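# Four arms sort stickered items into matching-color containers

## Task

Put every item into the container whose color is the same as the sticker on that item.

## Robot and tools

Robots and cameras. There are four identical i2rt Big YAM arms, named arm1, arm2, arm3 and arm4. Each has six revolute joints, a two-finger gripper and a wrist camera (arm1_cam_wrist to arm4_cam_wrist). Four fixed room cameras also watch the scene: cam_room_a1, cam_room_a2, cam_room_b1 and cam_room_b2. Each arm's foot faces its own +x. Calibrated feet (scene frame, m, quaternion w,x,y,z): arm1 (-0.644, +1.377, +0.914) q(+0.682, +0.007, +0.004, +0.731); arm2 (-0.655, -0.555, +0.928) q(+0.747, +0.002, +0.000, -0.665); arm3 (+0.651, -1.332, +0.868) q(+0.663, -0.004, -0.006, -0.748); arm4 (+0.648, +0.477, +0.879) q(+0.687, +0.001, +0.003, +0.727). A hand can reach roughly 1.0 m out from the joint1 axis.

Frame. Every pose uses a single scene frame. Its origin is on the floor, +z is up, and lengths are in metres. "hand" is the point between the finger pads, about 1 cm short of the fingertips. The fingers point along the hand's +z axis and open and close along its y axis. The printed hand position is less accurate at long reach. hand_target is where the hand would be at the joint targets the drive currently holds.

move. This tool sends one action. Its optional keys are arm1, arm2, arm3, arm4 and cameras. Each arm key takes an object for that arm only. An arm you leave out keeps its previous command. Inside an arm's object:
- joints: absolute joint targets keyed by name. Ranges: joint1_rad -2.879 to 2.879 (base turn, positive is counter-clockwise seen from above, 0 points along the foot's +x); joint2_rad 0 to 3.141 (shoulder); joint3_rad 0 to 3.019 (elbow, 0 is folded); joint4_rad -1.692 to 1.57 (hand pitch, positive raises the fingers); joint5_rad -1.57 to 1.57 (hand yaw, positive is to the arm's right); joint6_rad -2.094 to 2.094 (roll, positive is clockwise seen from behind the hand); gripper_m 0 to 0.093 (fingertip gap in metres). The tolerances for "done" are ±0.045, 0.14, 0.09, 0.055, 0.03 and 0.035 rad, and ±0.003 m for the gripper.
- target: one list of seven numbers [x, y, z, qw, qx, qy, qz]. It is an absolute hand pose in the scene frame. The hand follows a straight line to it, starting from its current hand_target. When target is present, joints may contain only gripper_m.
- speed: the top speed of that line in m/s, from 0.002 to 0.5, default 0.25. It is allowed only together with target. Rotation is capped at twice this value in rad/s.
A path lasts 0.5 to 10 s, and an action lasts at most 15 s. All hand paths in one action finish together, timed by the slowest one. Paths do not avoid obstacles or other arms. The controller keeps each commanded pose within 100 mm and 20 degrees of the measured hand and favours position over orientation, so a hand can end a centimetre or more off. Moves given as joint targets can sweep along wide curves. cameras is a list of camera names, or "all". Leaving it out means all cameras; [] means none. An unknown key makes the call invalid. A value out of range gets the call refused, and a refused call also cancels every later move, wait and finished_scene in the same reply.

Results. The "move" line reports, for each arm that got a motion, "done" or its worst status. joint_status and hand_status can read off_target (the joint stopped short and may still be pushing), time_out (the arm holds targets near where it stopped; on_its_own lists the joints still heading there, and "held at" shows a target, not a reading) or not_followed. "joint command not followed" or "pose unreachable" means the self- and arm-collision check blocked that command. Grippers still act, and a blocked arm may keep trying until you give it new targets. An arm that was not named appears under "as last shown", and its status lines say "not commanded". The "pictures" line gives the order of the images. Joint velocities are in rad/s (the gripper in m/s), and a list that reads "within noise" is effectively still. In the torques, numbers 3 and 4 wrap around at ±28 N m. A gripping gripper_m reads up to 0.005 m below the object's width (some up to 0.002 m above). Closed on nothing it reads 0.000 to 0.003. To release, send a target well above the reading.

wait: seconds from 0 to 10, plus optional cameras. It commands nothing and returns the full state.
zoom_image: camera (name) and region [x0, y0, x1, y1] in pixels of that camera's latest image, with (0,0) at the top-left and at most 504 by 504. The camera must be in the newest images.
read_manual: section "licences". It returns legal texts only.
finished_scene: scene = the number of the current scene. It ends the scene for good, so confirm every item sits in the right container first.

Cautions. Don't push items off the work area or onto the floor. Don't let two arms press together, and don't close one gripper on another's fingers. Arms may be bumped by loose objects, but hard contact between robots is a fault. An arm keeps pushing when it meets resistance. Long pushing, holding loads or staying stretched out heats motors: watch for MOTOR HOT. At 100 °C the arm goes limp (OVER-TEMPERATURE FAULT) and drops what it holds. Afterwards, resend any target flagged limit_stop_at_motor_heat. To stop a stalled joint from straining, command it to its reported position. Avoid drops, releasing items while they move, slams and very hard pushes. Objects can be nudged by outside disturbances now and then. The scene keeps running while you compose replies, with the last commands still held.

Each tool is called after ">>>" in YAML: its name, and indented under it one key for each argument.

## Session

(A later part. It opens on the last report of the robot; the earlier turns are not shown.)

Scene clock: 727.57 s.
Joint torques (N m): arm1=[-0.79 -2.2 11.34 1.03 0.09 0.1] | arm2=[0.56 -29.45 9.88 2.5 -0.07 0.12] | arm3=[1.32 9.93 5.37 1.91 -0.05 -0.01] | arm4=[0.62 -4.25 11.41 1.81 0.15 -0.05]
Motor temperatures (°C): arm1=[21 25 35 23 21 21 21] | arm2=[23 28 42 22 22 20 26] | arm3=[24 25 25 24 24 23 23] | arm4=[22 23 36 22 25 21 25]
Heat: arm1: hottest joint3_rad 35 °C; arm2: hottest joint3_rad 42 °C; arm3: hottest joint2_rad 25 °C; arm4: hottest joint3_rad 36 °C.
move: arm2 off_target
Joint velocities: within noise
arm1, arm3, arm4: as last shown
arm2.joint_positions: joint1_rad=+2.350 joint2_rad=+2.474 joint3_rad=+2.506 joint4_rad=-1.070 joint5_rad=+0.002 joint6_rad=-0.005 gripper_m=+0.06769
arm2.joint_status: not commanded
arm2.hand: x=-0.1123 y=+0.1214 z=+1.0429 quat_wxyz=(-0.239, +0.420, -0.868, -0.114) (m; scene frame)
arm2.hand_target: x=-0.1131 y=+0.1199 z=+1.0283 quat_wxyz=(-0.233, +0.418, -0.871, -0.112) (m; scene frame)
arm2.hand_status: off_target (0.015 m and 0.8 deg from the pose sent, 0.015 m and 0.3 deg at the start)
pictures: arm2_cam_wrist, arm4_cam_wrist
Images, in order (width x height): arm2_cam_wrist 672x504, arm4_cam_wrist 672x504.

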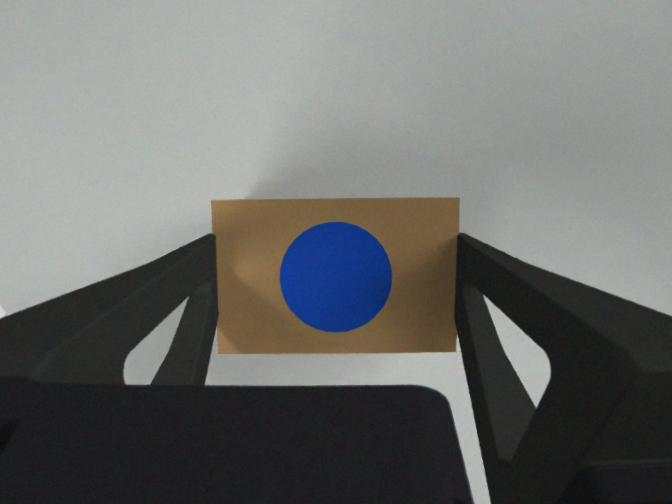

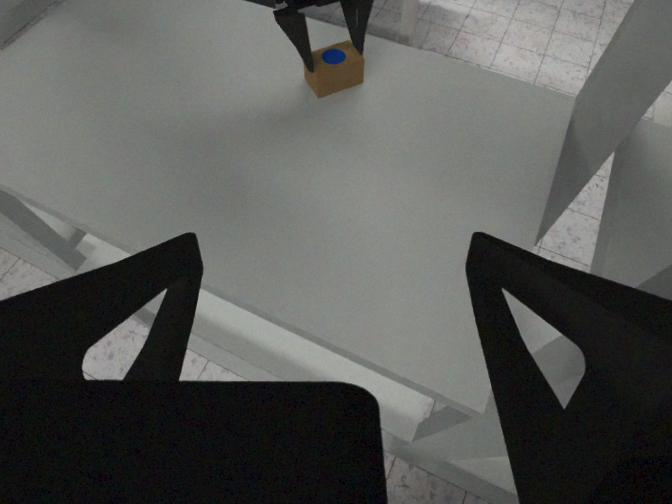

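>>> move:
  arm2: {"target": [-0.113, 0.120, 1.040, 0.2333, -0.4181, 0.8708, 0.1120], "speed": 0.05}
  cameras: []

>>> move:
  arm2: {"joints": {"gripper_m": 0.075}}
  cameras: ["arm2_cam_wrist", "arm4_cam_wrist"]

>>> zoom_image:
  camera: "arm4_cam_wrist"
  region: [220, 0, 440, 165]

Scene clock: 732.93 s.
Joint torques (N m): arm1=[-1.26 -2.37 11.51 0.73 0.11 0.13] | arm2=[0.62 -29.22 12.68 1.18 -0.08 0.12] | arm3=[1.32 10.11 5.35 1.92 -0.04 -0.01] | arm4=[0.91 -4.42 11.38 1.95 0.13 -0.03]
Motor temperatures (°C): arm1=[21 25 35 23 21 21 21] | arm2=[23 28 41 22 22 20 26] | arm3=[24 25 25 24 24 23 23] | arm4=[22 23 36 22 25 21 25]
Heat: arm1: hottest joint3_rad 35 °C; arm2: hottest joint3_rad 41 °C; arm3: hottest joint2_rad 25 °C; arm4: hottest joint3_rad 36 °C.
move: arm2 done
Joint velocities: within noise
arm1, arm3, arm4: as last shown
arm2.joint_positions: joint1_rad=+2.350 joint2_rad=+2.474 joint3_rad=+2.505 joint4_rad=-1.070 joint5_rad=+0.002 joint6_rad=-0.005 gripper_m=+0.06769
arm2.joint_status: not commanded
arm2.hand: x=-0.1124 y=+0.1214 z=+1.0427 quat_wxyz=(-0.239, +0.420, -0.868, -0.114) (m; scene frame)
arm2.hand_target: x=-0.1130 y=+0.1200 z=+1.0400 quat_wxyz=(-0.233, +0.418, -0.871, -0.112) (m; scene frame)
arm2.hand_status: done (0.003 m and 0.8 deg from the pose sent, 0.003 m and 0.8 deg at the start)
pictures: none
No camera images: "cameras" was empty.

Scene clock: 733.33 s.
Joint torques (N m): arm1=[-0.97 -2.49 11.47 0.91 0.11 0.1] | arm2=[0.62 -29.39 12.72 1.26 -0.06 0.12] | arm3=[1.32 9.99 5.33 1.94 -0.05 -0.01] | arm4=[0.73 -4.25 11.32 1.87 0.14 -0.02]
Motor temperatures (°C): arm1=[21 25 35 23 21 21 21] | arm2=[23 28 41 22 22 20 26] | arm3=[24 25 25 24 24 23 23] | arm4=[22 23 36 22 25 21 25]
Heat: arm1: hottest joint3_rad 35 °C; arm2: hottest joint3_rad 41 °C; arm3: hottest joint2_rad 25 °C; arm4: hottest joint3_rad 36 °C.
move: arm2 done
Joint velocities: within noise
arm1, arm3, arm4: as last shown
arm2.joint_positions: joint1_rad=+2.350 joint2_rad=+2.474 joint3_rad=+2.505 joint4_rad=-1.071 joint5_rad=+0.002 joint6_rad=-0.005 gripper_m=+0.07492
arm2.joint_status: all done
arm2.hand: x=-0.1125 y=+0.1212 z=+1.0426 quat_wxyz=(-0.239, +0.420, -0.868, -0.113) (m; scene frame)
arm2.hand_target: x=-0.1130 y=+0.1200 z=+1.0400 quat_wxyz=(-0.233, +0.418, -0.871, -0.112) (m; scene frame)
arm2.hand_status: not commanded
pictures: arm2_cam_wrist, arm4_cam_wrist
Images, in order (width x height): arm2_cam_wrist 672x504, arm4_cam_wrist 672x504.

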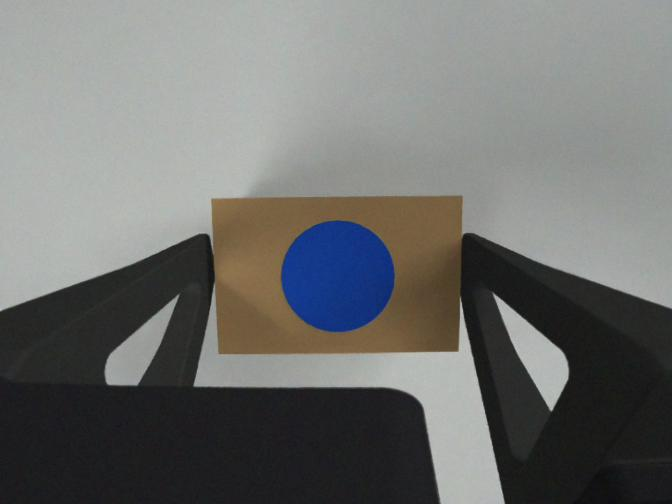

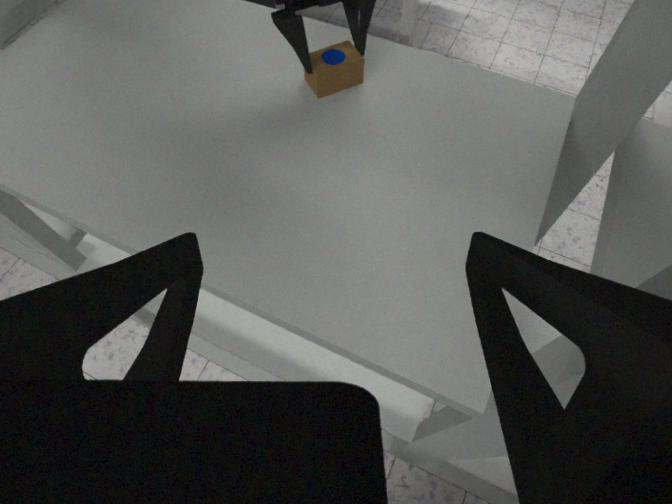

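Scaled by 2.291.

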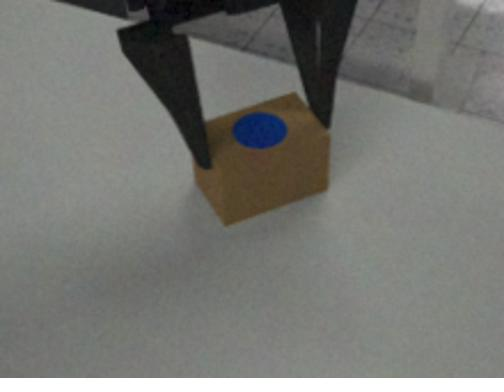

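>>> move:
  arm2: {"joints": {"gripper_m": 0.09}}
  cameras: []

>>> move:
  arm2: {"target": [-0.15, 0.074, 1.105, 0.2333, -0.4181, 0.8708, 0.1120], "speed": 0.12}
  cameras: ["arm2_cam_wrist", "arm4_cam_wrist"]

>>> move:
  arm2: {"target": [-0.30, -0.111, 1.12, 0.2333, -0.4181, 0.8708, 0.1120], "speed": 0.2}
  cameras: ["arm2_cam_wrist", "arm4_cam_wrist"]

>>> move:
  arm2: {"target": [-0.46, -0.34, 1.24, 0.2333, -0.4181, 0.8708, 0.1120], "speed": 0.25}
  cameras: ["arm2_cam_wrist", "arm4_cam_wrist"]

Scene clock: 740.93 s.
Joint torques (N m): arm1=[-0.85 -2.26 11.37 0.91 0.13 0.1] | arm2=[0.56 -29.22 12.68 1.26 -0.07 0.12] | arm3=[1.26 10.05 5.35 1.96 -0.04 -0.01] | arm4=[0.85 -4.42 11.45 1.92 0.16 -0.04]
Motor temperatures (°C): arm1=[21 25 35 23 21 21 21] | arm2=[23 28 40 22 22 20 25] | arm3=[24 25 25 24 24 23 23] | arm4=[22 23 37 22 25 21 25]
Heat: arm1: hottest joint3_rad 35 °C; arm2: hottest joint3_rad 40 °C; arm3: hottest joint2_rad 25 °C; arm4: hottest joint3_rad 37 °C.
move: arm2 done
Joint velocities: within noise
arm1.joint_positions: joint1_rad=-2.232 joint2_rad=+0.881 joint3_rad=+0.701 joint4_rad=-0.834 joint5_rad=+0.007 joint6_rad=+0.022 gripper_m=+0.08496
arm1.joint_status: not commanded
arm1.hand: x=-0.3604 y=+1.1860 z=+1.0982 quat_wxyz=(-0.256, -0.291, -0.918, +0.082) (m; scene frame)
arm1.hand_target: x=-0.3601 y=+1.1900 z=+1.1000 quat_wxyz=(-0.255, -0.290, -0.919, +0.080) (m; scene frame)
arm1.hand_status: not commanded
arm2.joint_positions: joint1_rad=+2.350 joint2_rad=+2.474 joint3_rad=+2.505 joint4_rad=-1.071 joint5_rad=+0.002 joint6_rad=-0.005 gripper_m=+0.08989
arm2.joint_status: all done
arm2.hand: x=-0.1125 y=+0.1212 z=+1.0426 quat_wxyz=(-0.239, +0.420, -0.868, -0.113) (m; scene frame)
arm2.hand_target: x=-0.1130 y=+0.1200 z=+1.0400 quat_wxyz=(-0.233, +0.418, -0.871, -0.112) (m; scene frame)
arm2.hand_status: not commanded
arm3, arm4: as last shown
pictures: none
No camera images: "cameras" was empty.

Scene clock: 742.47 s.
Joint torques (N m): arm1=[-0.91 -2.49 11.36 0.69 0.11 0.11] | arm2=[0.67 -26.87 10.71 2.43 -0.07 0.12] | arm3=[1.26 9.88 5.33 1.94 -0.05 -0.02] | arm4=[0.44 -3.96 11.44 2 0.17 -0.04]
Motor temperatures (°C): arm1=[21 25 35 23 21 21 21] | arm2=[23 28 40 22 22 20 25] | arm3=[24 25 25 24 24 23 23] | arm4=[22 23 37 22 25 21 25]
Heat: arm1: hottest joint3_rad 35 °C; arm2: hottest joint3_rad 40 °C; arm3: hottest joint2_rad 25 °C; arm4: hottest joint3_rad 37 °C.
move: arm2 done
Joint velocities: within noise
arm1, arm3, arm4: as last shown
arm2.joint_positions: joint1_rad=+2.350 joint2_rad=+2.211 joint3_rad=+2.217 joint4_rad=-1.053 joint5_rad=+0.002 joint6_rad=-0.005 gripper_m=+0.08989
arm2.joint_status: not commanded
arm2.hand: x=-0.1503 y=+0.0739 z=+1.1140 quat_wxyz=(-0.235, +0.420, -0.869, -0.112) (m; scene frame)
arm2.hand_target: x=-0.1500 y=+0.0739 z=+1.1051 quat_wxyz=(-0.233, +0.418, -0.871, -0.112) (m; scene frame)
arm2.hand_status: done (0.009 m and 0.4 deg from the pose sent, 0.087 m and 0.7 deg at the start)
pictures: arm2_cam_wrist, arm4_cam_wrist
Images, in order (width x height): arm2_cam_wrist 672x504, arm4_cam_wrist 672x504.

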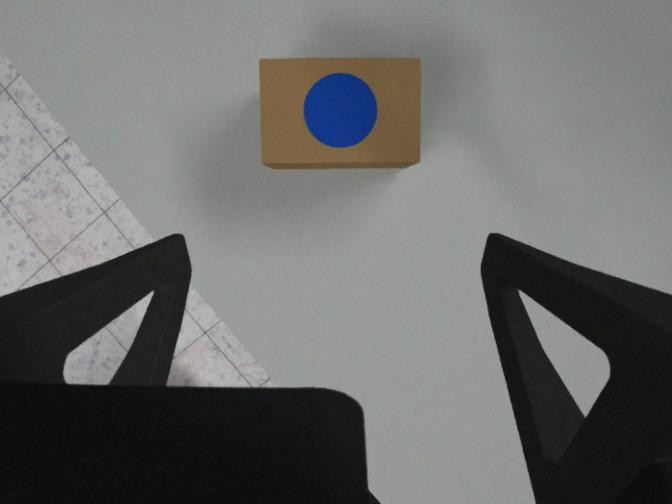

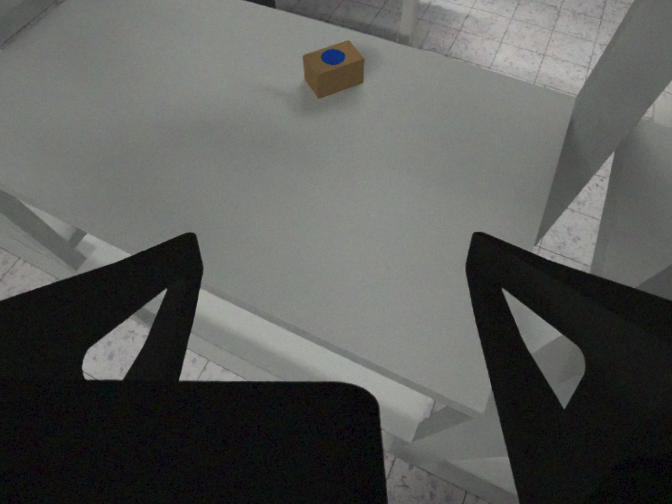

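Scene clock: 744.30 s.
Joint torques (N m): arm1=[-0.73 -1.9 11.26 0.84 0.11 0.09] | arm2=[0.79 -16.15 10.52 2.44 0 0.15] | arm3=[1.14 10.05 5.34 1.96 -0.05 -0.01] | arm4=[0.91 -4.01 11.43 1.92 0.13 -0.03]
Motor temperatures (°C): arm1=[21 25 35 23 21 21 21] | arm2=[23 28 39 22 22 20 25] | arm3=[24 25 25 24 24 23 23] | arm4=[22 23 37 22 25 21 25]
Heat: arm1: hottest joint3_rad 35 °C; arm2: hottest joint3_rad 39 °C; arm3: hottest joint2_rad 25 °C; arm4: hottest joint3_rad 37 °C.
move: arm2 done
Joint velocities: within noise
arm1, arm3, arm4: as last shown
arm2.joint_positions: joint1_rad=+2.350 joint2_rad=+1.547 joint3_rad=+1.275 joint4_rad=-0.783 joint5_rad=+0.002 joint6_rad=-0.005 gripper_m=+0.08989
arm2.joint_status: not commanded
arm2.hand: x=-0.2987 y=-0.1115 z=+1.1246 quat_wxyz=(-0.232, +0.421, -0.870, -0.110) (m; scene frame)
arm2.hand_target: x=-0.3000 y=-0.1111 z=+1.1200 quat_wxyz=(-0.233, +0.418, -0.871, -0.112) (m; scene frame)
arm2.hand_status: done (0.005 m and 0.4 deg from the pose sent, 0.238 m and 0.4 deg at the start)
pictures: arm2_cam_wrist, arm4_cam_wrist
Images, in order (width x height): arm2_cam_wrist 672x504, arm4_cam_wrist 672x504.

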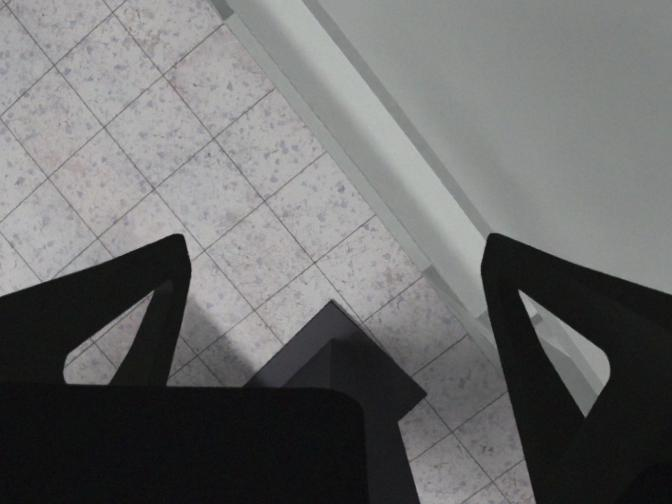

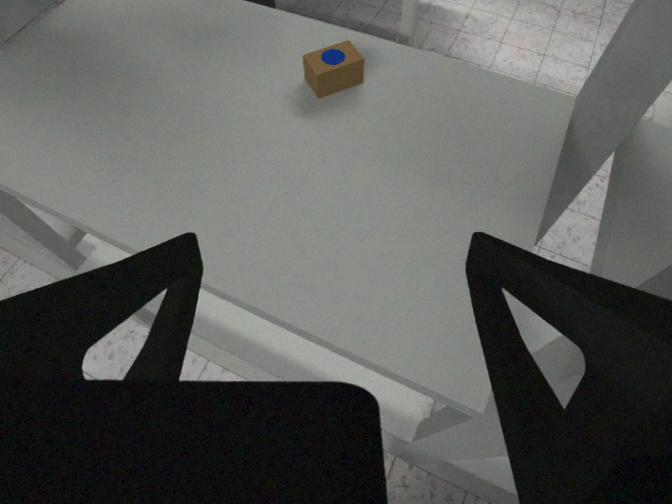

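Scene clock: 746.20 s.
Joint torques (N m): arm1=[-1.03 -2.26 11.41 0.92 0.11 0.07] | arm2=[0.15 -2.73 10.55 1.31 -0.2 -0.06] | arm3=[1.38 10.17 5.38 1.99 -0.05 -0.01] | arm4=[0.79 -4.19 11.51 1.88 0.15 -0.02]
Motor temperatures (°C): arm1=[21 25 35 23 21 21 21] | arm2=[23 28 39 22 22 20 25] | arm3=[24 25 25 24 24 23 23] | arm4=[22 23 37 22 25 21 25]
Heat: arm1: hottest joint3_rad 35 °C; arm2: hottest joint3_rad 39 °C; arm3: hottest joint2_rad 25 °C; arm4: hottest joint3_rad 37 °C.
move: arm2 off_target
Joint velocities: within noise
arm1, arm4: as last shown
arm2.joint_positions: joint1_rad=+2.276 joint2_rad=+0.759 joint3_rad=+0.999 joint4_rad=-1.255 joint5_rad=-0.037 joint6_rad=-0.056 gripper_m=+0.08989
arm2.joint_status: not commanded
arm2.hand: x=-0.4595 y=-0.3367 z=+1.2515 quat_wxyz=(-0.249, +0.413, -0.868, -0.120) (m; scene frame)
arm2.hand_target: x=-0.4601 y=-0.3400 z=+1.2402 quat_wxyz=(-0.233, +0.418, -0.871, -0.112) (m; scene frame)
arm2.hand_status: off_target (0.012 m and 2.1 deg from the pose sent, 0.303 m and 0.4 deg at the start)
arm3.joint_positions: joint1_rad=+0.075 joint2_rad=+0.276 joint3_rad=+1.523 joint4_rad=-1.599 joint5_rad=-0.185 joint6_rad=-0.597 gripper_m=+0.09396
arm3.joint_status: not commanded
arm3.hand: x=+0.6803 y=-1.3506 z=+1.4452 quat_wxyz=(-0.326, -0.350, -0.735, +0.481) (m; scene frame)
arm3.hand_target: x=+0.6804 y=-1.3484 z=+1.4507 quat_wxyz=(-0.328, -0.347, -0.731, +0.487) (m; scene frame)
arm3.hand_status: not commanded
pictures: arm2_cam_wrist, arm4_cam_wrist
Images, in order (width x height): arm2_cam_wrist 672x504, arm4_cam_wrist 672x504.

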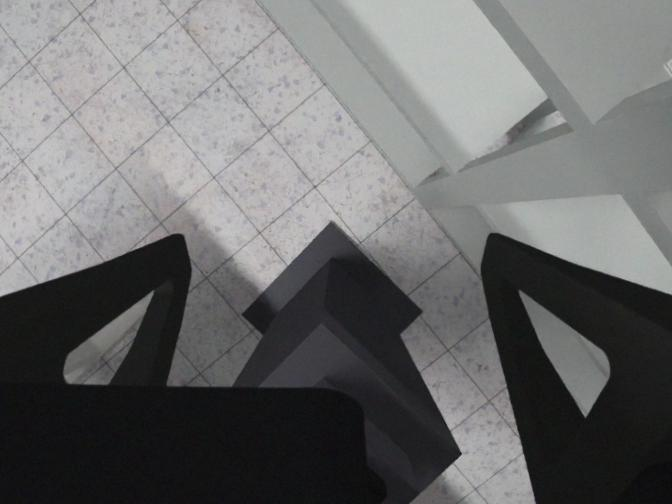

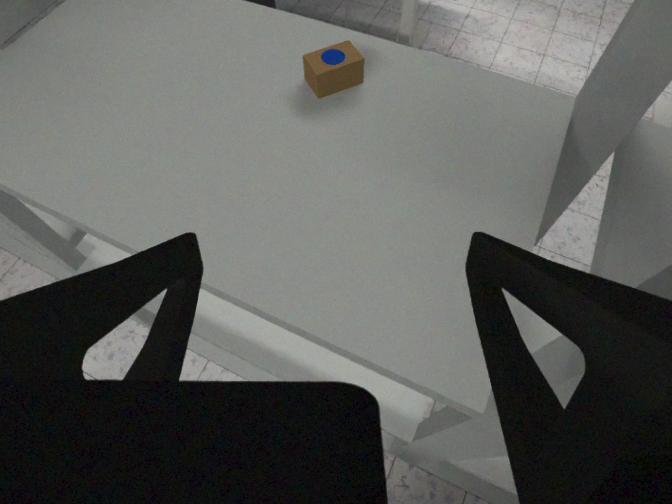

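>>> move:
  arm4: {"target": [0.25, 0.33, 1.12, -0.1126, -0.8696, -0.4204, 0.2330], "speed": 0.2}
  cameras: ["arm4_cam_wrist"]

>>> move:
  arm4: {"target": [0.03, 0.25, 1.11, -0.1126, -0.8696, -0.4204, 0.2330], "speed": 0.15}
  cameras: ["arm4_cam_wrist", "cam_room_a2"]

Scene clock: 767.37 s.
Joint torques (N m): arm1=[-0.91 -2.2 11.4 0.91 0.09 0.1] | arm2=[0.09 -2.61 10.56 1.33 -0.19 -0.07] | arm3=[1.2 10.11 5.33 1.98 -0.05 -0.03] | arm4=[0.09 -8.47 11.23 0.14 -0.15 -0.09]
Motor temperatures (°C): arm1=[21 25 36 23 21 21 21] | arm2=[23 27 39 22 22 20 24] | arm3=[24 25 25 24 24 23 23] | arm4=[22 22 38 22 25 21 25]
Heat: arm1: hottest joint3_rad 36 °C; arm2: hottest joint3_rad 39 °C; arm3: hottest joint2_rad 25 °C; arm4: hottest joint3_rad 38 °C.
move: arm4 off_target
Joint velocities: within noise
arm1, arm2, arm3: as last shown
arm2.joint_positions: joint1_rad=+2.276 joint2_rad=+0.759 joint3_rad=+0.999 joint4_rad=-1.255 joint5_rad=-0.037 joint6_rad=-0.057 gripper_m=+0.08989
arm4.joint_positions: joint1_rad=+1.755 joint2_rad=+1.187 joint3_rad=+1.025 joint4_rad=-1.001 joint5_rad=-0.312 joint6_rad=-0.586 gripper_m=+0.08490
arm4.joint_status: not commanded
arm4.hand: x=+0.2590 y=+0.3285 z=+1.1091 quat_wxyz=(+0.116, +0.872, +0.417, -0.226) (m; scene frame)
arm4.hand_target: x=+0.2503 y=+0.3300 z=+1.1199 quat_wxyz=(+0.113, +0.870, +0.420, -0.233) (m; scene frame)
arm4.hand_status: off_target (0.014 m and 1.0 deg from the pose sent, 0.189 m and 44.2 deg at the start)
pictures: arm4_cam_wrist
Images, in order (width x height): arm4_cam_wrist 672x504.

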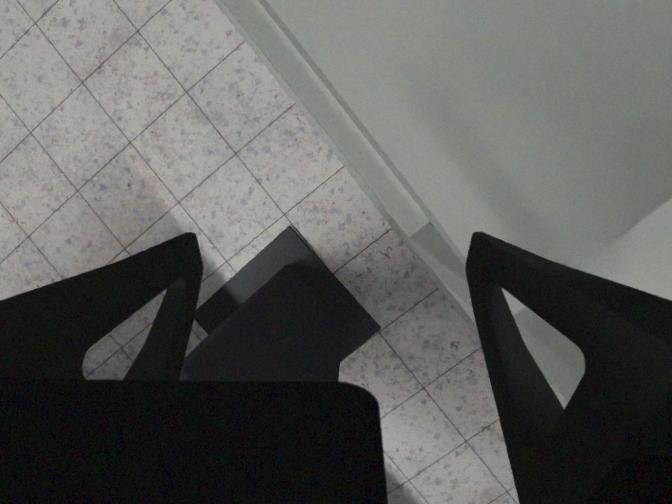

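Scene clock: 769.53 s.
Joint torques (N m): arm1=[-0.85 -2.43 11.43 0.72 0.11 0.08] | arm2=[0.15 -2.73 10.56 1.29 -0.19 -0.07] | arm3=[1.38 9.93 5.35 1.98 -0.06 -0.01] | arm4=[1.49 -18.14 12.75 0.21 -0.05 0.19]
Motor temperatures (°C): arm1=[21 25 36 23 21 21 21] | arm2=[23 27 39 22 22 20 24] | arm3=[24 25 25 24 24 23 23] | arm4=[22 23 38 22 25 21 25]
Heat: arm1: hottest joint3_rad 36 °C; arm2: hottest joint3_rad 39 °C; arm3: hottest joint2_rad 25 °C; arm4: hottest joint3_rad 38 °C.
move: arm4 off_target
Joint velocities: within noise
arm1, arm2, arm3: as last shown
arm4.joint_positions: joint1_rad=+1.784 joint2_rad=+1.784 joint3_rad=+1.651 joint4_rad=-1.022 joint5_rad=-0.298 joint6_rad=-0.571 gripper_m=+0.08490
arm4.joint_status: not commanded
arm4.hand: x=+0.0424 y=+0.2586 z=+1.1004 quat_wxyz=(+0.113, +0.870, +0.423, -0.226) (m; scene frame)
arm4.hand_target: x=+0.0308 y=+0.2501 z=+1.1099 quat_wxyz=(+0.113, +0.869, +0.420, -0.234) (m; scene frame)
arm4.hand_status: off_target (0.018 m and 0.8 deg from the pose sent, 0.242 m and 1.0 deg at the start)
pictures: arm4_cam_wrist, cam_room_a2
Images, in order (width x height): arm4_cam_wrist 672x504, cam_room_a2 672x504.

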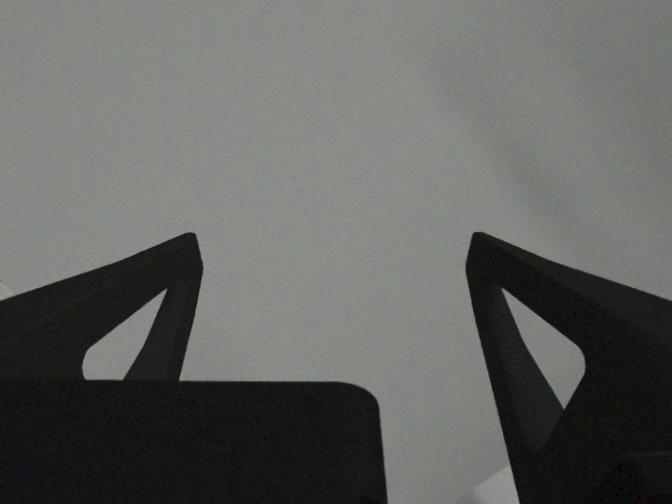

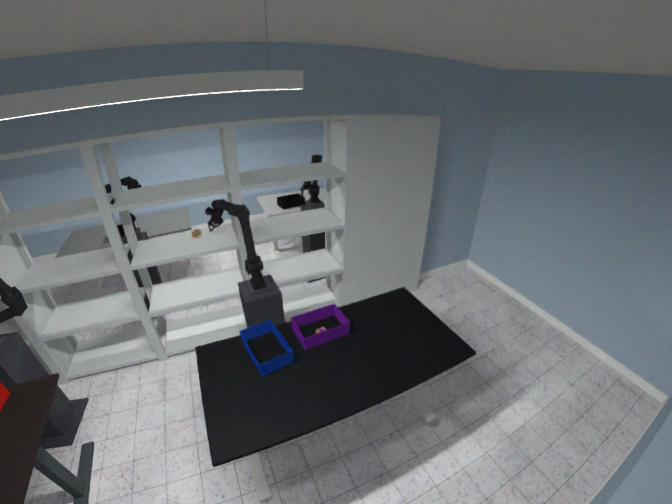

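>>> move:
  arm4: {"target": [-0.062, 0.182, 1.105, -0.1126, -0.8696, -0.4204, 0.2330], "speed": 0.12}
  cameras: ["arm4_cam_wrist"]

Scene clock: 774.60 s.
Joint torques (N m): arm1=[-0.91 -1.85 11.44 0.72 0.08 0.11] | arm2=[0.15 -2.73 10.56 1.31 -0.19 -0.07] | arm3=[1.26 10.11 5.34 1.96 -0.04 -0.01] | arm4=[1.38 -22.18 13 0.35 -0.01 0.21]
Motor temperatures (°C): arm1=[21 25 36 23 21 21 21] | arm2=[23 27 38 22 22 20 24] | arm3=[24 25 25 24 24 23 23] | arm4=[22 23 40 22 25 21 25]
Heat: arm1: hottest joint3_rad 36 °C; arm2: hottest joint3_rad 38 °C; arm3: hottest joint2_rad 25 °C; arm4: hottest joint3_rad 40 °C.
move: arm4 off_target
Joint velocities: within noise
arm1, arm2, arm3: as last shown
arm4.joint_positions: joint1_rad=+1.844 joint2_rad=+2.103 joint3_rad=+2.145 joint4_rad=-1.172 joint5_rad=-0.273 joint6_rad=-0.516 gripper_m=+0.08490
arm4.joint_status: not commanded
arm4.hand: x=-0.0520 y=+0.1901 z=+1.1052 quat_wxyz=(+0.112, +0.869, +0.424, -0.231) (m; scene frame)
arm4.hand_target: x=-0.0612 y=+0.1821 z=+1.1049 quat_wxyz=(+0.113, +0.869, +0.420, -0.234) (m; scene frame)
arm4.hand_status: off_target (0.013 m and 0.4 deg from the pose sent, 0.130 m and 0.8 deg at the start)
pictures: arm4_cam_wrist
Images, in order (width x height): arm4_cam_wrist 672x504.

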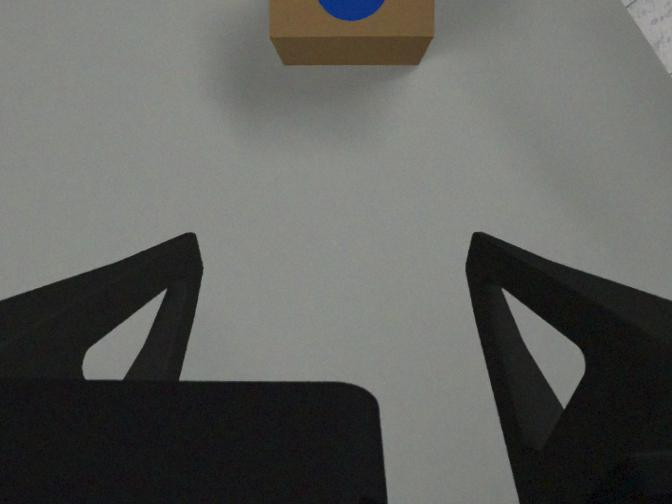

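>>> move:
  arm4: {"target": [-0.110, 0.131, 1.105, -0.1126, -0.8696, -0.4204, 0.2330], "speed": 0.1}
  cameras: ["arm4_cam_wrist"]

Scene clock: 786.00 s.
Joint torques (N m): arm1=[-0.79 -2.32 11.52 0.77 0.07 0.13] | arm2=[0.15 -2.61 10.58 1.31 -0.2 -0.07] | arm3=[1.38 10.11 5.33 1.96 -0.04 -0.02] | arm4=[1.44 -25.76 12.48 0.39 0 0.18]
Motor temperatures (°C): arm1=[21 25 36 23 21 21 21] | arm2=[23 27 38 22 22 20 24] | arm3=[24 25 25 24 24 23 23] | arm4=[22 25 43 22 25 21 25]
Heat: arm1: hottest joint3_rad 36 °C; arm2: hottest joint3_rad 38 °C; arm3: hottest joint2_rad 25 °C; arm4: hottest joint3_rad 43 °C.
move: arm4 off_target
Joint velocities: within noise
arm1, arm2, arm3: as last shown
arm4.joint_positions: joint1_rad=+1.889 joint2_rad=+2.462 joint3_rad=+2.813 joint4_rad=-1.454 joint5_rad=-0.253 joint6_rad=-0.474 gripper_m=+0.08490
arm4.joint_status: not commanded
arm4.hand: x=-0.1043 y=+0.1361 z=+1.1166 quat_wxyz=(+0.112, +0.866, +0.424, -0.239) (m; scene frame)
arm4.hand_target: x=-0.1090 y=+0.1314 z=+1.1046 quat_wxyz=(+0.112, +0.869, +0.420, -0.237) (m; scene frame)
arm4.hand_status: off_target (0.014 m and 0.9 deg from the pose sent, 0.083 m and 0.4 deg at the start)
pictures: arm4_cam_wrist
Images, in order (width x height): arm4_cam_wrist 672x504.

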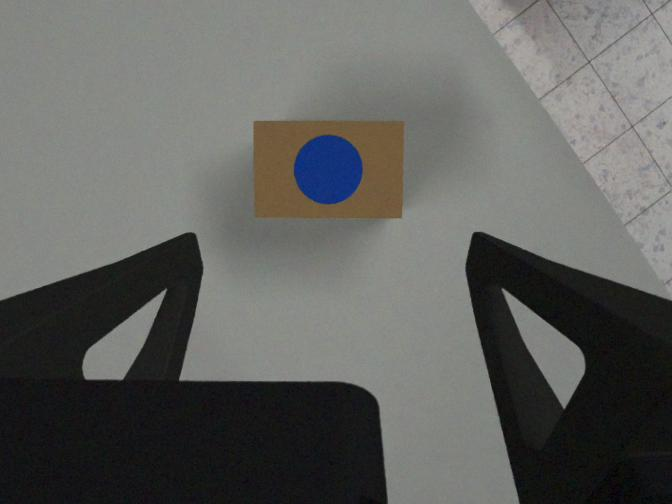

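>>> move:
  arm4: {"target": [-0.118, 0.116, 1.055, -0.1126, -0.8696, -0.4204, 0.2330], "speed": 0.08}
  cameras: ["arm4_cam_wrist"]

Scene clock: 810.37 s.
Joint torques (N m): arm1=[-0.79 -2.08 11.41 0.96 0.09 0.11] | arm2=[0.03 -2.73 10.52 1.28 -0.19 -0.06] | arm3=[1.14 10.11 5.33 1.96 -0.05 0] | arm4=[1.79 -26.75 8.87 1.25 0.04 0.17]
Motor temperatures (°C): arm1=[21 24 36 23 21 21 21] | arm2=[23 26 38 22 22 20 24] | arm3=[24 25 25 24 24 23 23] | arm4=[22 26 44 22 24 21 25]
Heat: arm1: hottest joint3_rad 36 °C; arm2: hottest joint3_rad 38 °C; arm3: hottest joint2_rad 25 °C; arm4: hottest joint3_rad 44 °C.
move: arm4 off_target
Joint velocities: within noise
arm1.joint_positions: joint1_rad=-2.232 joint2_rad=+0.881 joint3_rad=+0.701 joint4_rad=-0.834 joint5_rad=+0.007 joint6_rad=+0.022 gripper_m=+0.08496
arm1.joint_status: not commanded
arm1.hand: x=-0.3604 y=+1.1860 z=+1.0982 quat_wxyz=(-0.256, -0.291, -0.918, +0.082) (m; scene frame)
arm1.hand_target: x=-0.3601 y=+1.1900 z=+1.1000 quat_wxyz=(-0.255, -0.290, -0.919, +0.080) (m; scene frame)
arm1.hand_status: not commanded
arm2, arm3: as last shown
arm4.joint_positions: joint1_rad=+1.899 joint2_rad=+2.464 joint3_rad=+2.722 joint4_rad=-1.346 joint5_rad=-0.248 joint6_rad=-0.464 gripper_m=+0.08490
arm4.joint_status: not commanded
arm4.hand: x=-0.1146 y=+0.1238 z=+1.0829 quat_wxyz=(+0.111, +0.865, +0.424, -0.245) (m; scene frame)
arm4.hand_target: x=-0.1168 y=+0.1166 z=+1.0550 quat_wxyz=(+0.112, +0.870, +0.420, -0.233) (m; scene frame)
arm4.hand_status: off_target (0.029 m and 1.5 deg from the pose sent, 0.066 m and 0.9 deg at the start)
pictures: arm4_cam_wrist
Images, in order (width x height): arm4_cam_wrist 672x504.

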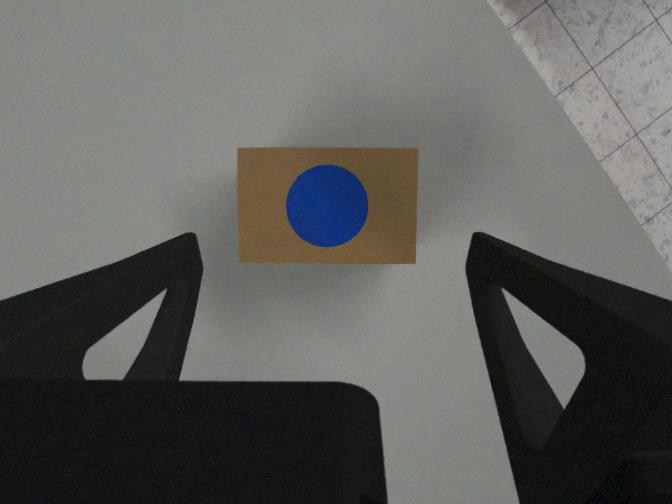

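>>> move:
  arm4: {"target": [-0.126, 0.105, 1.015, -0.1126, -0.8696, -0.4204, 0.2330], "speed": 0.06}
  cameras: ["arm4_cam_wrist"]

Scene clock: 817.20 s.
Joint torques (N m): arm1=[-0.79 -2.32 11.47 0.66 0.12 0.11] | arm2=[0.09 -2.73 10.55 1.31 -0.2 -0.07] | arm3=[1.26 10.11 5.34 1.95 -0.05 0] | arm4=[1.38 -26.4 10.17 1.02 0.04 0.19]
Motor temperatures (°C): arm1=[21 24 36 23 21 21 21] | arm2=[23 26 38 22 22 20 24] | arm3=[24 25 25 24 24 23 23] | arm4=[22 27 43 22 24 21 25]
Heat: arm1: hottest joint3_rad 36 °C; arm2: hottest joint3_rad 38 °C; arm3: hottest joint2_rad 25 °C; arm4: hottest joint3_rad 43 °C.
move: arm4 off_target
Joint velocities: within noise
arm1, arm2, arm3: as last shown
arm4.joint_positions: joint1_rad=+1.908 joint2_rad=+2.493 joint3_rad=+2.665 joint4_rad=-1.261 joint5_rad=-0.244 joint6_rad=-0.456 gripper_m=+0.08490
arm4.joint_status: not commanded
arm4.hand: x=-0.1230 y=+0.1130 z=+1.0410 quat_wxyz=(+0.111, +0.866, +0.423, -0.243) (m; scene frame)
arm4.hand_target: x=-0.1248 y=+0.1055 z=+1.0152 quat_wxyz=(+0.112, +0.869, +0.420, -0.234) (m; scene frame)
arm4.hand_status: off_target (0.027 m and 1.3 deg from the pose sent, 0.072 m and 1.5 deg at the start)
pictures: arm4_cam_wrist
Images, in order (width x height): arm4_cam_wrist 672x504.

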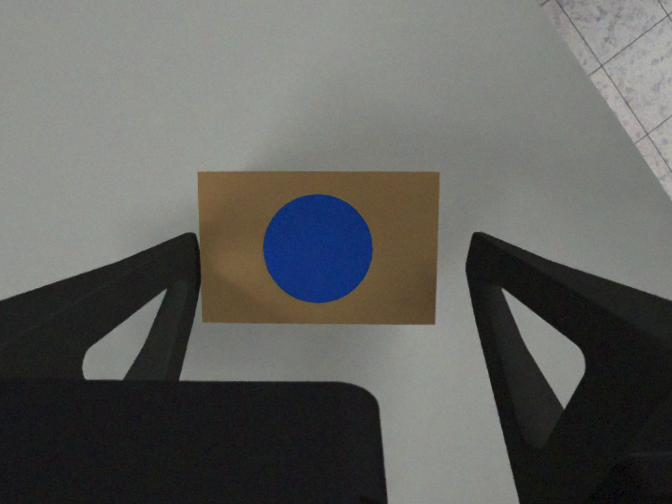

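>>> move:
  arm4: {"target": [-0.117, 0.098, 1.035, -0.1126, -0.8696, -0.4204, 0.2330], "speed": 0.06}
  cameras: ["arm4_cam_wrist"]

Scene clock: 826.07 s.
Joint torques (N m): arm1=[-1.03 -2.55 11.25 0.94 0.13 0.1] | arm2=[0.03 -2.73 10.55 1.31 -0.19 -0.07] | arm3=[1.32 10.05 5.37 1.94 -0.05 0] | arm4=[1.49 -27.58 11.56 0.27 0.01 0.16]
Motor temperatures (°C): arm1=[21 24 36 23 21 21 21] | arm2=[23 26 38 22 22 20 24] | arm3=[24 25 25 24 24 23 23] | arm4=[22 26 43 22 24 21 25]
Heat: arm1: hottest joint3_rad 36 °C; arm2: hottest joint3_rad 38 °C; arm3: hottest joint2_rad 25 °C; arm4: hottest joint3_rad 43 °C.
move: arm4 done
Joint velocities: within noise
arm1, arm2, arm3: as last shown
arm4.joint_positions: joint1_rad=+1.921 joint2_rad=+2.493 joint3_rad=+2.665 joint4_rad=-1.274 joint5_rad=-0.237 joint6_rad=-0.444 gripper_m=+0.08490
arm4.joint_status: not commanded
arm4.hand: x=-0.1159 y=+0.1047 z=+1.0393 quat_wxyz=(+0.111, +0.868, +0.423, -0.235) (m; scene frame)
arm4.hand_target: x=-0.1166 y=+0.0981 z=+1.0350 quat_wxyz=(+0.113, +0.869, +0.420, -0.234) (m; scene frame)
arm4.hand_status: done (0.008 m and 0.5 deg from the pose sent, 0.017 m and 1.3 deg at the start)
pictures: arm4_cam_wrist
Images, in order (width x height): arm4_cam_wrist 672x504.

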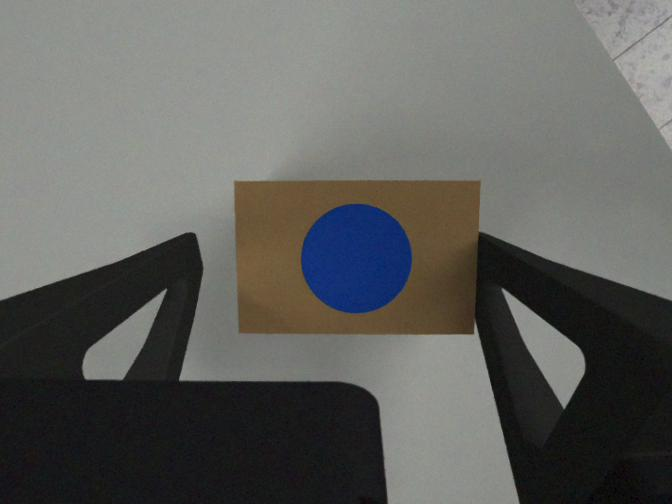

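>>> move:
  arm4: {"target": [-0.1222, 0.1022, 1.035, -0.1126, -0.8696, -0.4204, 0.2330], "speed": 0.06}
  cameras: ["arm4_cam_wrist"]

Scene clock: 831.63 s.
Joint torques (N m): arm1=[-0.97 -2.78 11.49 0.69 0.1 0.11] | arm2=[0.15 -2.73 10.56 1.29 -0.2 -0.07] | arm3=[1.2 10.11 5.31 1.98 -0.04 -0.01] | arm4=[0.73 -25.99 12.82 0.35 -0.09 0.11]
Motor temperatures (°C): arm1=[21 24 36 23 21 21 21] | arm2=[23 26 37 22 22 20 24] | arm3=[24 25 25 24 24 23 23] | arm4=[22 26 43 22 24 21 25]
Heat: arm1: hottest joint3_rad 36 °C; arm2: hottest joint3_rad 37 °C; arm3: hottest joint2_rad 25 °C; arm4: hottest joint3_rad 43 °C.
move: arm4 off_target
Joint velocities: within noise
arm1: as last shown
arm2.joint_positions: joint1_rad=+2.276 joint2_rad=+0.759 joint3_rad=+0.999 joint4_rad=-1.255 joint5_rad=-0.037 joint6_rad=-0.057 gripper_m=+0.08989
arm2.joint_status: not commanded
arm2.hand: x=-0.4595 y=-0.3367 z=+1.2515 quat_wxyz=(-0.249, +0.413, -0.868, -0.120) (m; scene frame)
arm2.hand_target: x=-0.4601 y=-0.3400 z=+1.2402 quat_wxyz=(-0.233, +0.418, -0.871, -0.112) (m; scene frame)
arm2.hand_status: not commanded
arm3.joint_positions: joint1_rad=+0.075 joint2_rad=+0.276 joint3_rad=+1.523 joint4_rad=-1.599 joint5_rad=-0.185 joint6_rad=-0.597 gripper_m=+0.09396
arm3.joint_status: not commanded
arm3.hand: x=+0.6803 y=-1.3506 z=+1.4452 quat_wxyz=(-0.326, -0.350, -0.735, +0.481) (m; scene frame)
arm3.hand_target: x=+0.6804 y=-1.3484 z=+1.4507 quat_wxyz=(-0.328, -0.347, -0.731, +0.487) (m; scene frame)
arm3.hand_status: not commanded
arm4.joint_positions: joint1_rad=+1.921 joint2_rad=+2.496 joint3_rad=+2.691 joint4_rad=-1.295 joint5_rad=-0.237 joint6_rad=-0.443 gripper_m=+0.08490
arm4.joint_status: not commanded
arm4.hand: x=-0.1154 y=+0.1050 z=+1.0469 quat_wxyz=(+0.111, +0.868, +0.423, -0.236) (m; scene frame)
arm4.hand_target: x=-0.1212 y=+0.1026 z=+1.0348 quat_wxyz=(+0.112, +0.869, +0.420, -0.235) (m; scene frame)
arm4.hand_status: off_target (0.014 m and 0.6 deg from the pose sent, 0.008 m and 0.5 deg at the start)
pictures: arm4_cam_wrist
Images, in order (width x height): arm4_cam_wrist 672x504.

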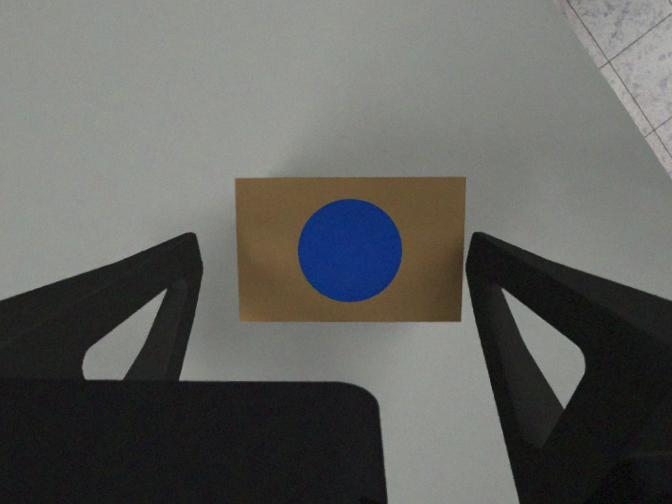

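>>> move:
  arm4: {"joints": {"gripper_m": 0.093}}
  cameras: []

>>> move:
  arm4: {"target": [-0.1282, 0.1062, 1.010, -0.1126, -0.8696, -0.4204, 0.2330], "speed": 0.06}
  cameras: ["arm4_cam_wrist"]

Scene clock: 837.37 s.
Joint torques (N m): arm1=[-0.97 -2.2 11.36 0.91 0.08 0.13] | arm2=[0.03 -2.73 10.56 1.31 -0.2 -0.07] | arm3=[1.2 10.17 5.34 2 -0.05 0] | arm4=[0.44 -26.11 12.92 0.34 -0.09 0.13]
Motor temperatures (°C): arm1=[21 24 36 23 21 21 21] | arm2=[23 26 37 22 22 20 24] | arm3=[24 25 25 24 24 23 23] | arm4=[22 27 42 22 24 21 25]
Heat: arm1: hottest joint3_rad 36 °C; arm2: hottest joint3_rad 37 °C; arm3: hottest joint2_rad 25 °C; arm4: hottest joint3_rad 42 °C.
move: arm4 done
Joint velocities: within noise
arm1, arm2, arm3: as last shown
arm4.joint_positions: joint1_rad=+1.921 joint2_rad=+2.497 joint3_rad=+2.691 joint4_rad=-1.295 joint5_rad=-0.237 joint6_rad=-0.443 gripper_m=+0.09288
arm4.joint_status: all done
arm4.hand: x=-0.1153 y=+0.1050 z=+1.0463 quat_wxyz=(+0.112, +0.868, +0.423, -0.236) (m; scene frame)
arm4.hand_target: x=-0.1212 y=+0.1026 z=+1.0348 quat_wxyz=(+0.112, +0.869, +0.420, -0.235) (m; scene frame)
arm4.hand_status: not commanded
pictures: none
No camera images: "cameras" was empty.

Scene clock: 838.33 s.
Joint torques (N m): arm1=[-1.03 -2.9 11.36 0.76 0.09 0.13] | arm2=[0.03 -2.73 10.54 1.29 -0.19 -0.07] | arm3=[1.08 10.11 5.34 2 -0.06 -0.01] | arm4=[0.21 -26.17 8.76 1.37 -0.23 0.05]
Motor temperatures (°C): arm1=[21 24 36 23 21 21 21] | arm2=[23 26 37 22 22 20 24] | arm3=[24 25 25 24 24 23 23] | arm4=[22 27 42 22 25 21 25]
Heat: arm1: hottest joint3_rad 36 °C; arm2: hottest joint3_rad 37 °C; arm3: hottest joint2_rad 25 °C; arm4: hottest joint3_rad 42 °C.
move: arm4 off_target
Joint velocities: within noise
arm1, arm2, arm3: as last shown
arm4.joint_positions: joint1_rad=+1.921 joint2_rad=+2.498 joint3_rad=+2.682 joint4_rad=-1.262 joint5_rad=-0.238 joint6_rad=-0.443 gripper_m=+0.09288
arm4.joint_status: not commanded
arm4.hand: x=-0.1207 y=+0.1025 z=+1.0450 quat_wxyz=(+0.111, +0.864, +0.423, -0.247) (m; scene frame)
arm4.hand_target: x=-0.1266 y=+0.1068 z=+1.0103 quat_wxyz=(+0.113, +0.870, +0.420, -0.233) (m; scene frame)
arm4.hand_status: off_target (0.036 m and 1.8 deg from the pose sent, 0.038 m and 0.5 deg at the start)
pictures: arm4_cam_wrist
Images, in order (width x height): arm4_cam_wrist 672x504.

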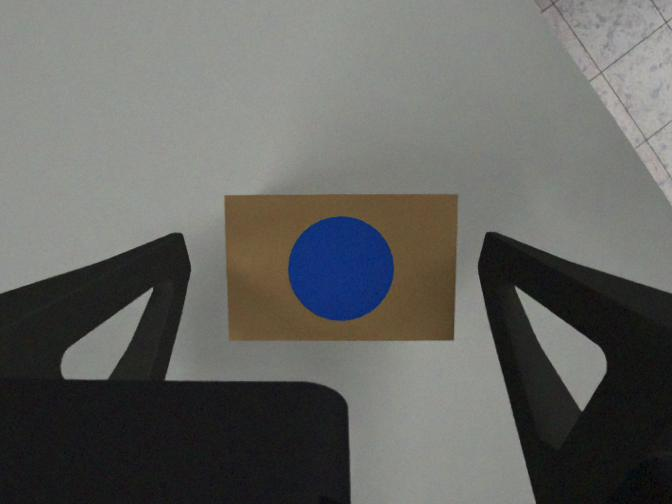

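>>> move:
  arm4: {"target": [-0.124, 0.1055, 0.985, -0.1126, -0.8696, -0.4204, 0.2330], "speed": 0.06}
  cameras: ["arm4_cam_wrist"]

Scene clock: 842.87 s.
Joint torques (N m): arm1=[-0.44 -2.96 11.45 0.88 0.06 0.12] | arm2=[0.03 -2.73 10.51 1.29 -0.2 -0.07] | arm3=[1.2 10.17 5.35 1.98 -0.06 -0.01] | arm4=[0.44 -28.04 7.66 1.32 -0.19 0.06]
Motor temperatures (°C): arm1=[21 24 36 23 21 21 21] | arm2=[23 25 37 22 22 20 24] | arm3=[24 25 25 24 24 23 23] | arm4=[22 27 42 22 25 21 25]
Heat: arm1: hottest joint3_rad 36 °C; arm2: hottest joint3_rad 37 °C; arm3: hottest joint2_rad 25 °C; arm4: hottest joint3_rad 42 °C.
move: arm4 off_target
Joint velocities: within noise
arm1, arm2, arm3: as last shown
arm4.joint_positions: joint1_rad=+1.921 joint2_rad=+2.485 joint3_rad=+2.566 joint4_rad=-1.161 joint5_rad=-0.239 joint6_rad=-0.445 gripper_m=+0.09288
arm4.joint_status: not commanded
arm4.hand: x=-0.1230 y=+0.1014 z=+1.0107 quat_wxyz=(+0.111, +0.864, +0.424, -0.246) (m; scene frame)
arm4.hand_target: x=-0.1234 y=+0.1056 z=+0.9853 quat_wxyz=(+0.113, +0.870, +0.420, -0.233) (m; scene frame)
arm4.hand_status: off_target (0.026 m and 1.7 deg from the pose sent, 0.060 m and 1.8 deg at the start)
pictures: arm4_cam_wrist
Images, in order (width x height): arm4_cam_wrist 672x504.

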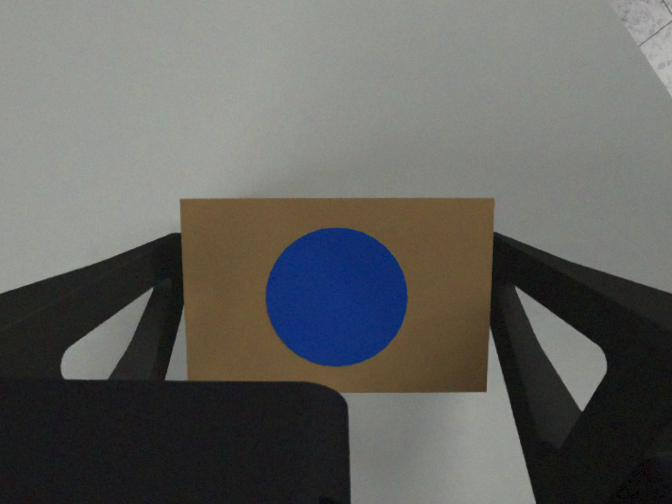

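>>> move:
  arm4: {"joints": {"gripper_m": 0.060}}
  cameras: ["arm4_cam_wrist"]

>>> move:
  arm4: {"target": [-0.10, 0.13, 1.085, -0.1126, -0.8696, -0.4204, 0.2330], "speed": 0.1}
  cameras: ["arm4_cam_wrist", "cam_room_a2"]

Scene clock: 847.57 s.
Joint torques (N m): arm1=[-0.56 -1.96 11.49 0.84 0.11 0.1] | arm2=[0.09 -2.73 10.55 1.29 -0.19 -0.07] | arm3=[1.2 9.93 5.39 1.96 -0.05 0] | arm4=[0.73 -28.04 7.82 1.01 -0.17 0.08]
Motor temperatures (°C): arm1=[21 24 36 23 21 21 21] | arm2=[23 25 37 22 22 20 24] | arm3=[24 25 25 24 24 23 23] | arm4=[22 27 42 22 25 21 25]
Heat: arm1: hottest joint3_rad 36 °C; arm2: hottest joint3_rad 37 °C; arm3: hottest joint2_rad 25 °C; arm4: hottest joint3_rad 42 °C.
move: arm4 off_target
Joint velocities: within noise
arm1, arm2, arm3: as last shown
arm4.joint_positions: joint1_rad=+1.917 joint2_rad=+2.485 joint3_rad=+2.565 joint4_rad=-1.153 joint5_rad=-0.239 joint6_rad=-0.445 gripper_m=+0.06913
arm4.joint_status: gripper_m off_target (ended at +0.06916, target +0.06000)
arm4.hand: x=-0.1259 y=+0.1040 z=+1.0109 quat_wxyz=(+0.111, +0.864, +0.422, -0.250) (m; scene frame)
arm4.hand_target: x=-0.1235 y=+0.1057 z=+0.9853 quat_wxyz=(+0.113, +0.870, +0.420, -0.233) (m; scene frame)
arm4.hand_status: not commanded
pictures: arm4_cam_wrist
Images, in order (width x height): arm4_cam_wrist 672x504.

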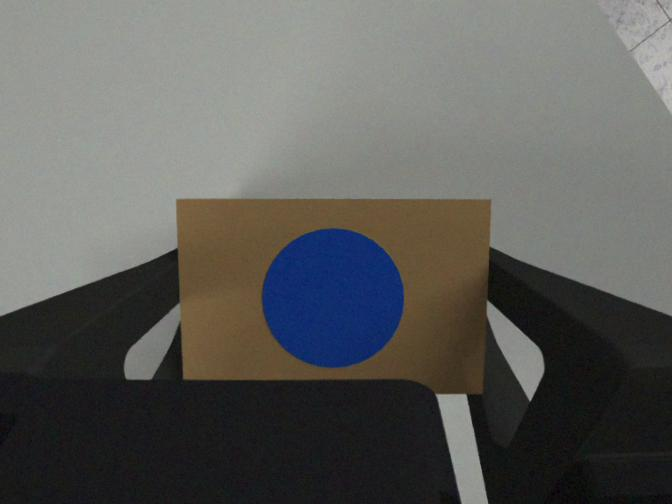

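Scene clock: 849.17 s.
Joint torques (N m): arm1=[-1.32 -2.26 11.37 0.64 0.11 0.1] | arm2=[0.03 -2.84 10.56 1.29 -0.2 -0.07] | arm3=[1.2 10.11 5.34 1.94 -0.05 -0.02] | arm4=[0.21 -30.21 10.89 0.46 -0.26 -0.06]
Motor temperatures (°C): arm1=[21 24 36 23 21 21 21] | arm2=[23 25 37 22 22 20 24] | arm3=[24 25 25 24 24 23 23] | arm4=[22 27 42 22 25 21 25]
Heat: arm1: hottest joint3_rad 36 °C; arm2: hottest joint3_rad 37 °C; arm3: hottest joint2_rad 25 °C; arm4: hottest joint3_rad 42 °C.
move: arm4 off_target
Joint velocities: within noise
arm1.joint_positions: joint1_rad=-2.232 joint2_rad=+0.881 joint3_rad=+0.701 joint4_rad=-0.834 joint5_rad=+0.007 joint6_rad=+0.022 gripper_m=+0.08496
arm1.joint_status: not commanded
arm1.hand: x=-0.3604 y=+1.1860 z=+1.0982 quat_wxyz=(-0.256, -0.291, -0.918, +0.082) (m; scene frame)
arm1.hand_target: x=-0.3601 y=+1.1900 z=+1.1000 quat_wxyz=(-0.255, -0.290, -0.919, +0.080) (m; scene frame)
arm1.hand_status: not commanded
arm2, arm3: as last shown
arm4.joint_positions: joint1_rad=+1.907 joint2_rad=+2.393 joint3_rad=+2.548 joint4_rad=-1.295 joint5_rad=-0.244 joint6_rad=-0.447 gripper_m=+0.06913
arm4.joint_status: not commanded
arm4.hand: x=-0.0964 y=+0.1253 z=+1.0624 quat_wxyz=(+0.114, +0.874, +0.419, -0.218) (m; scene frame)
arm4.hand_target: x=-0.0996 y=+0.1302 z=+1.0848 quat_wxyz=(+0.112, +0.870, +0.420, -0.233) (m; scene frame)
arm4.hand_status: off_target (0.023 m and 1.8 deg from the pose sent, 0.083 m and 2.0 deg at the start)
pictures: arm4_cam_wrist, cam_room_a2
Images, in order (width x height): arm4_cam_wrist 672x504, cam_room_a2 672x504.

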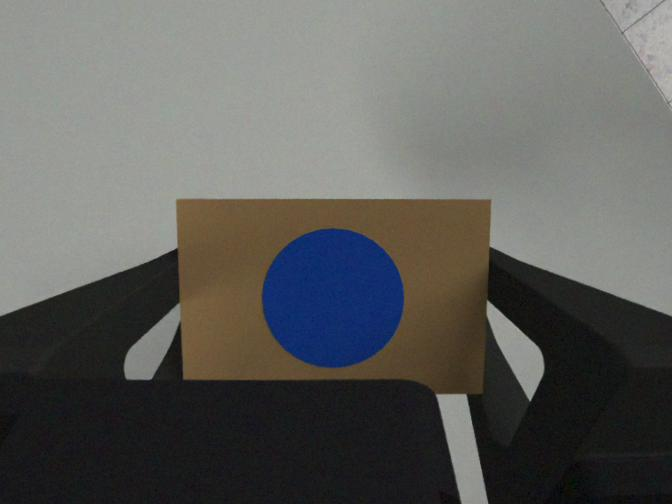

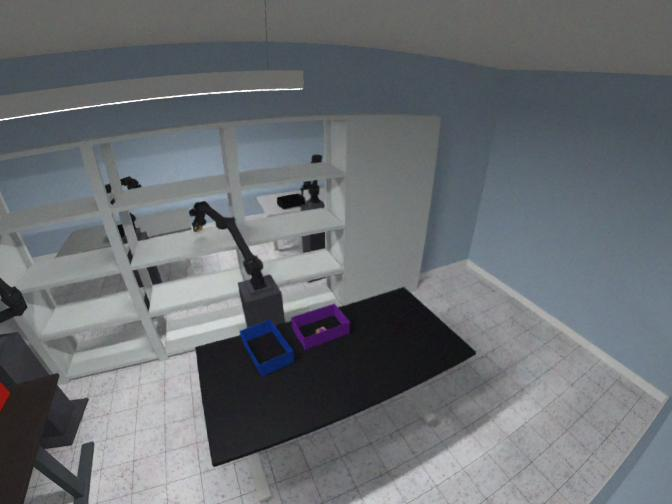

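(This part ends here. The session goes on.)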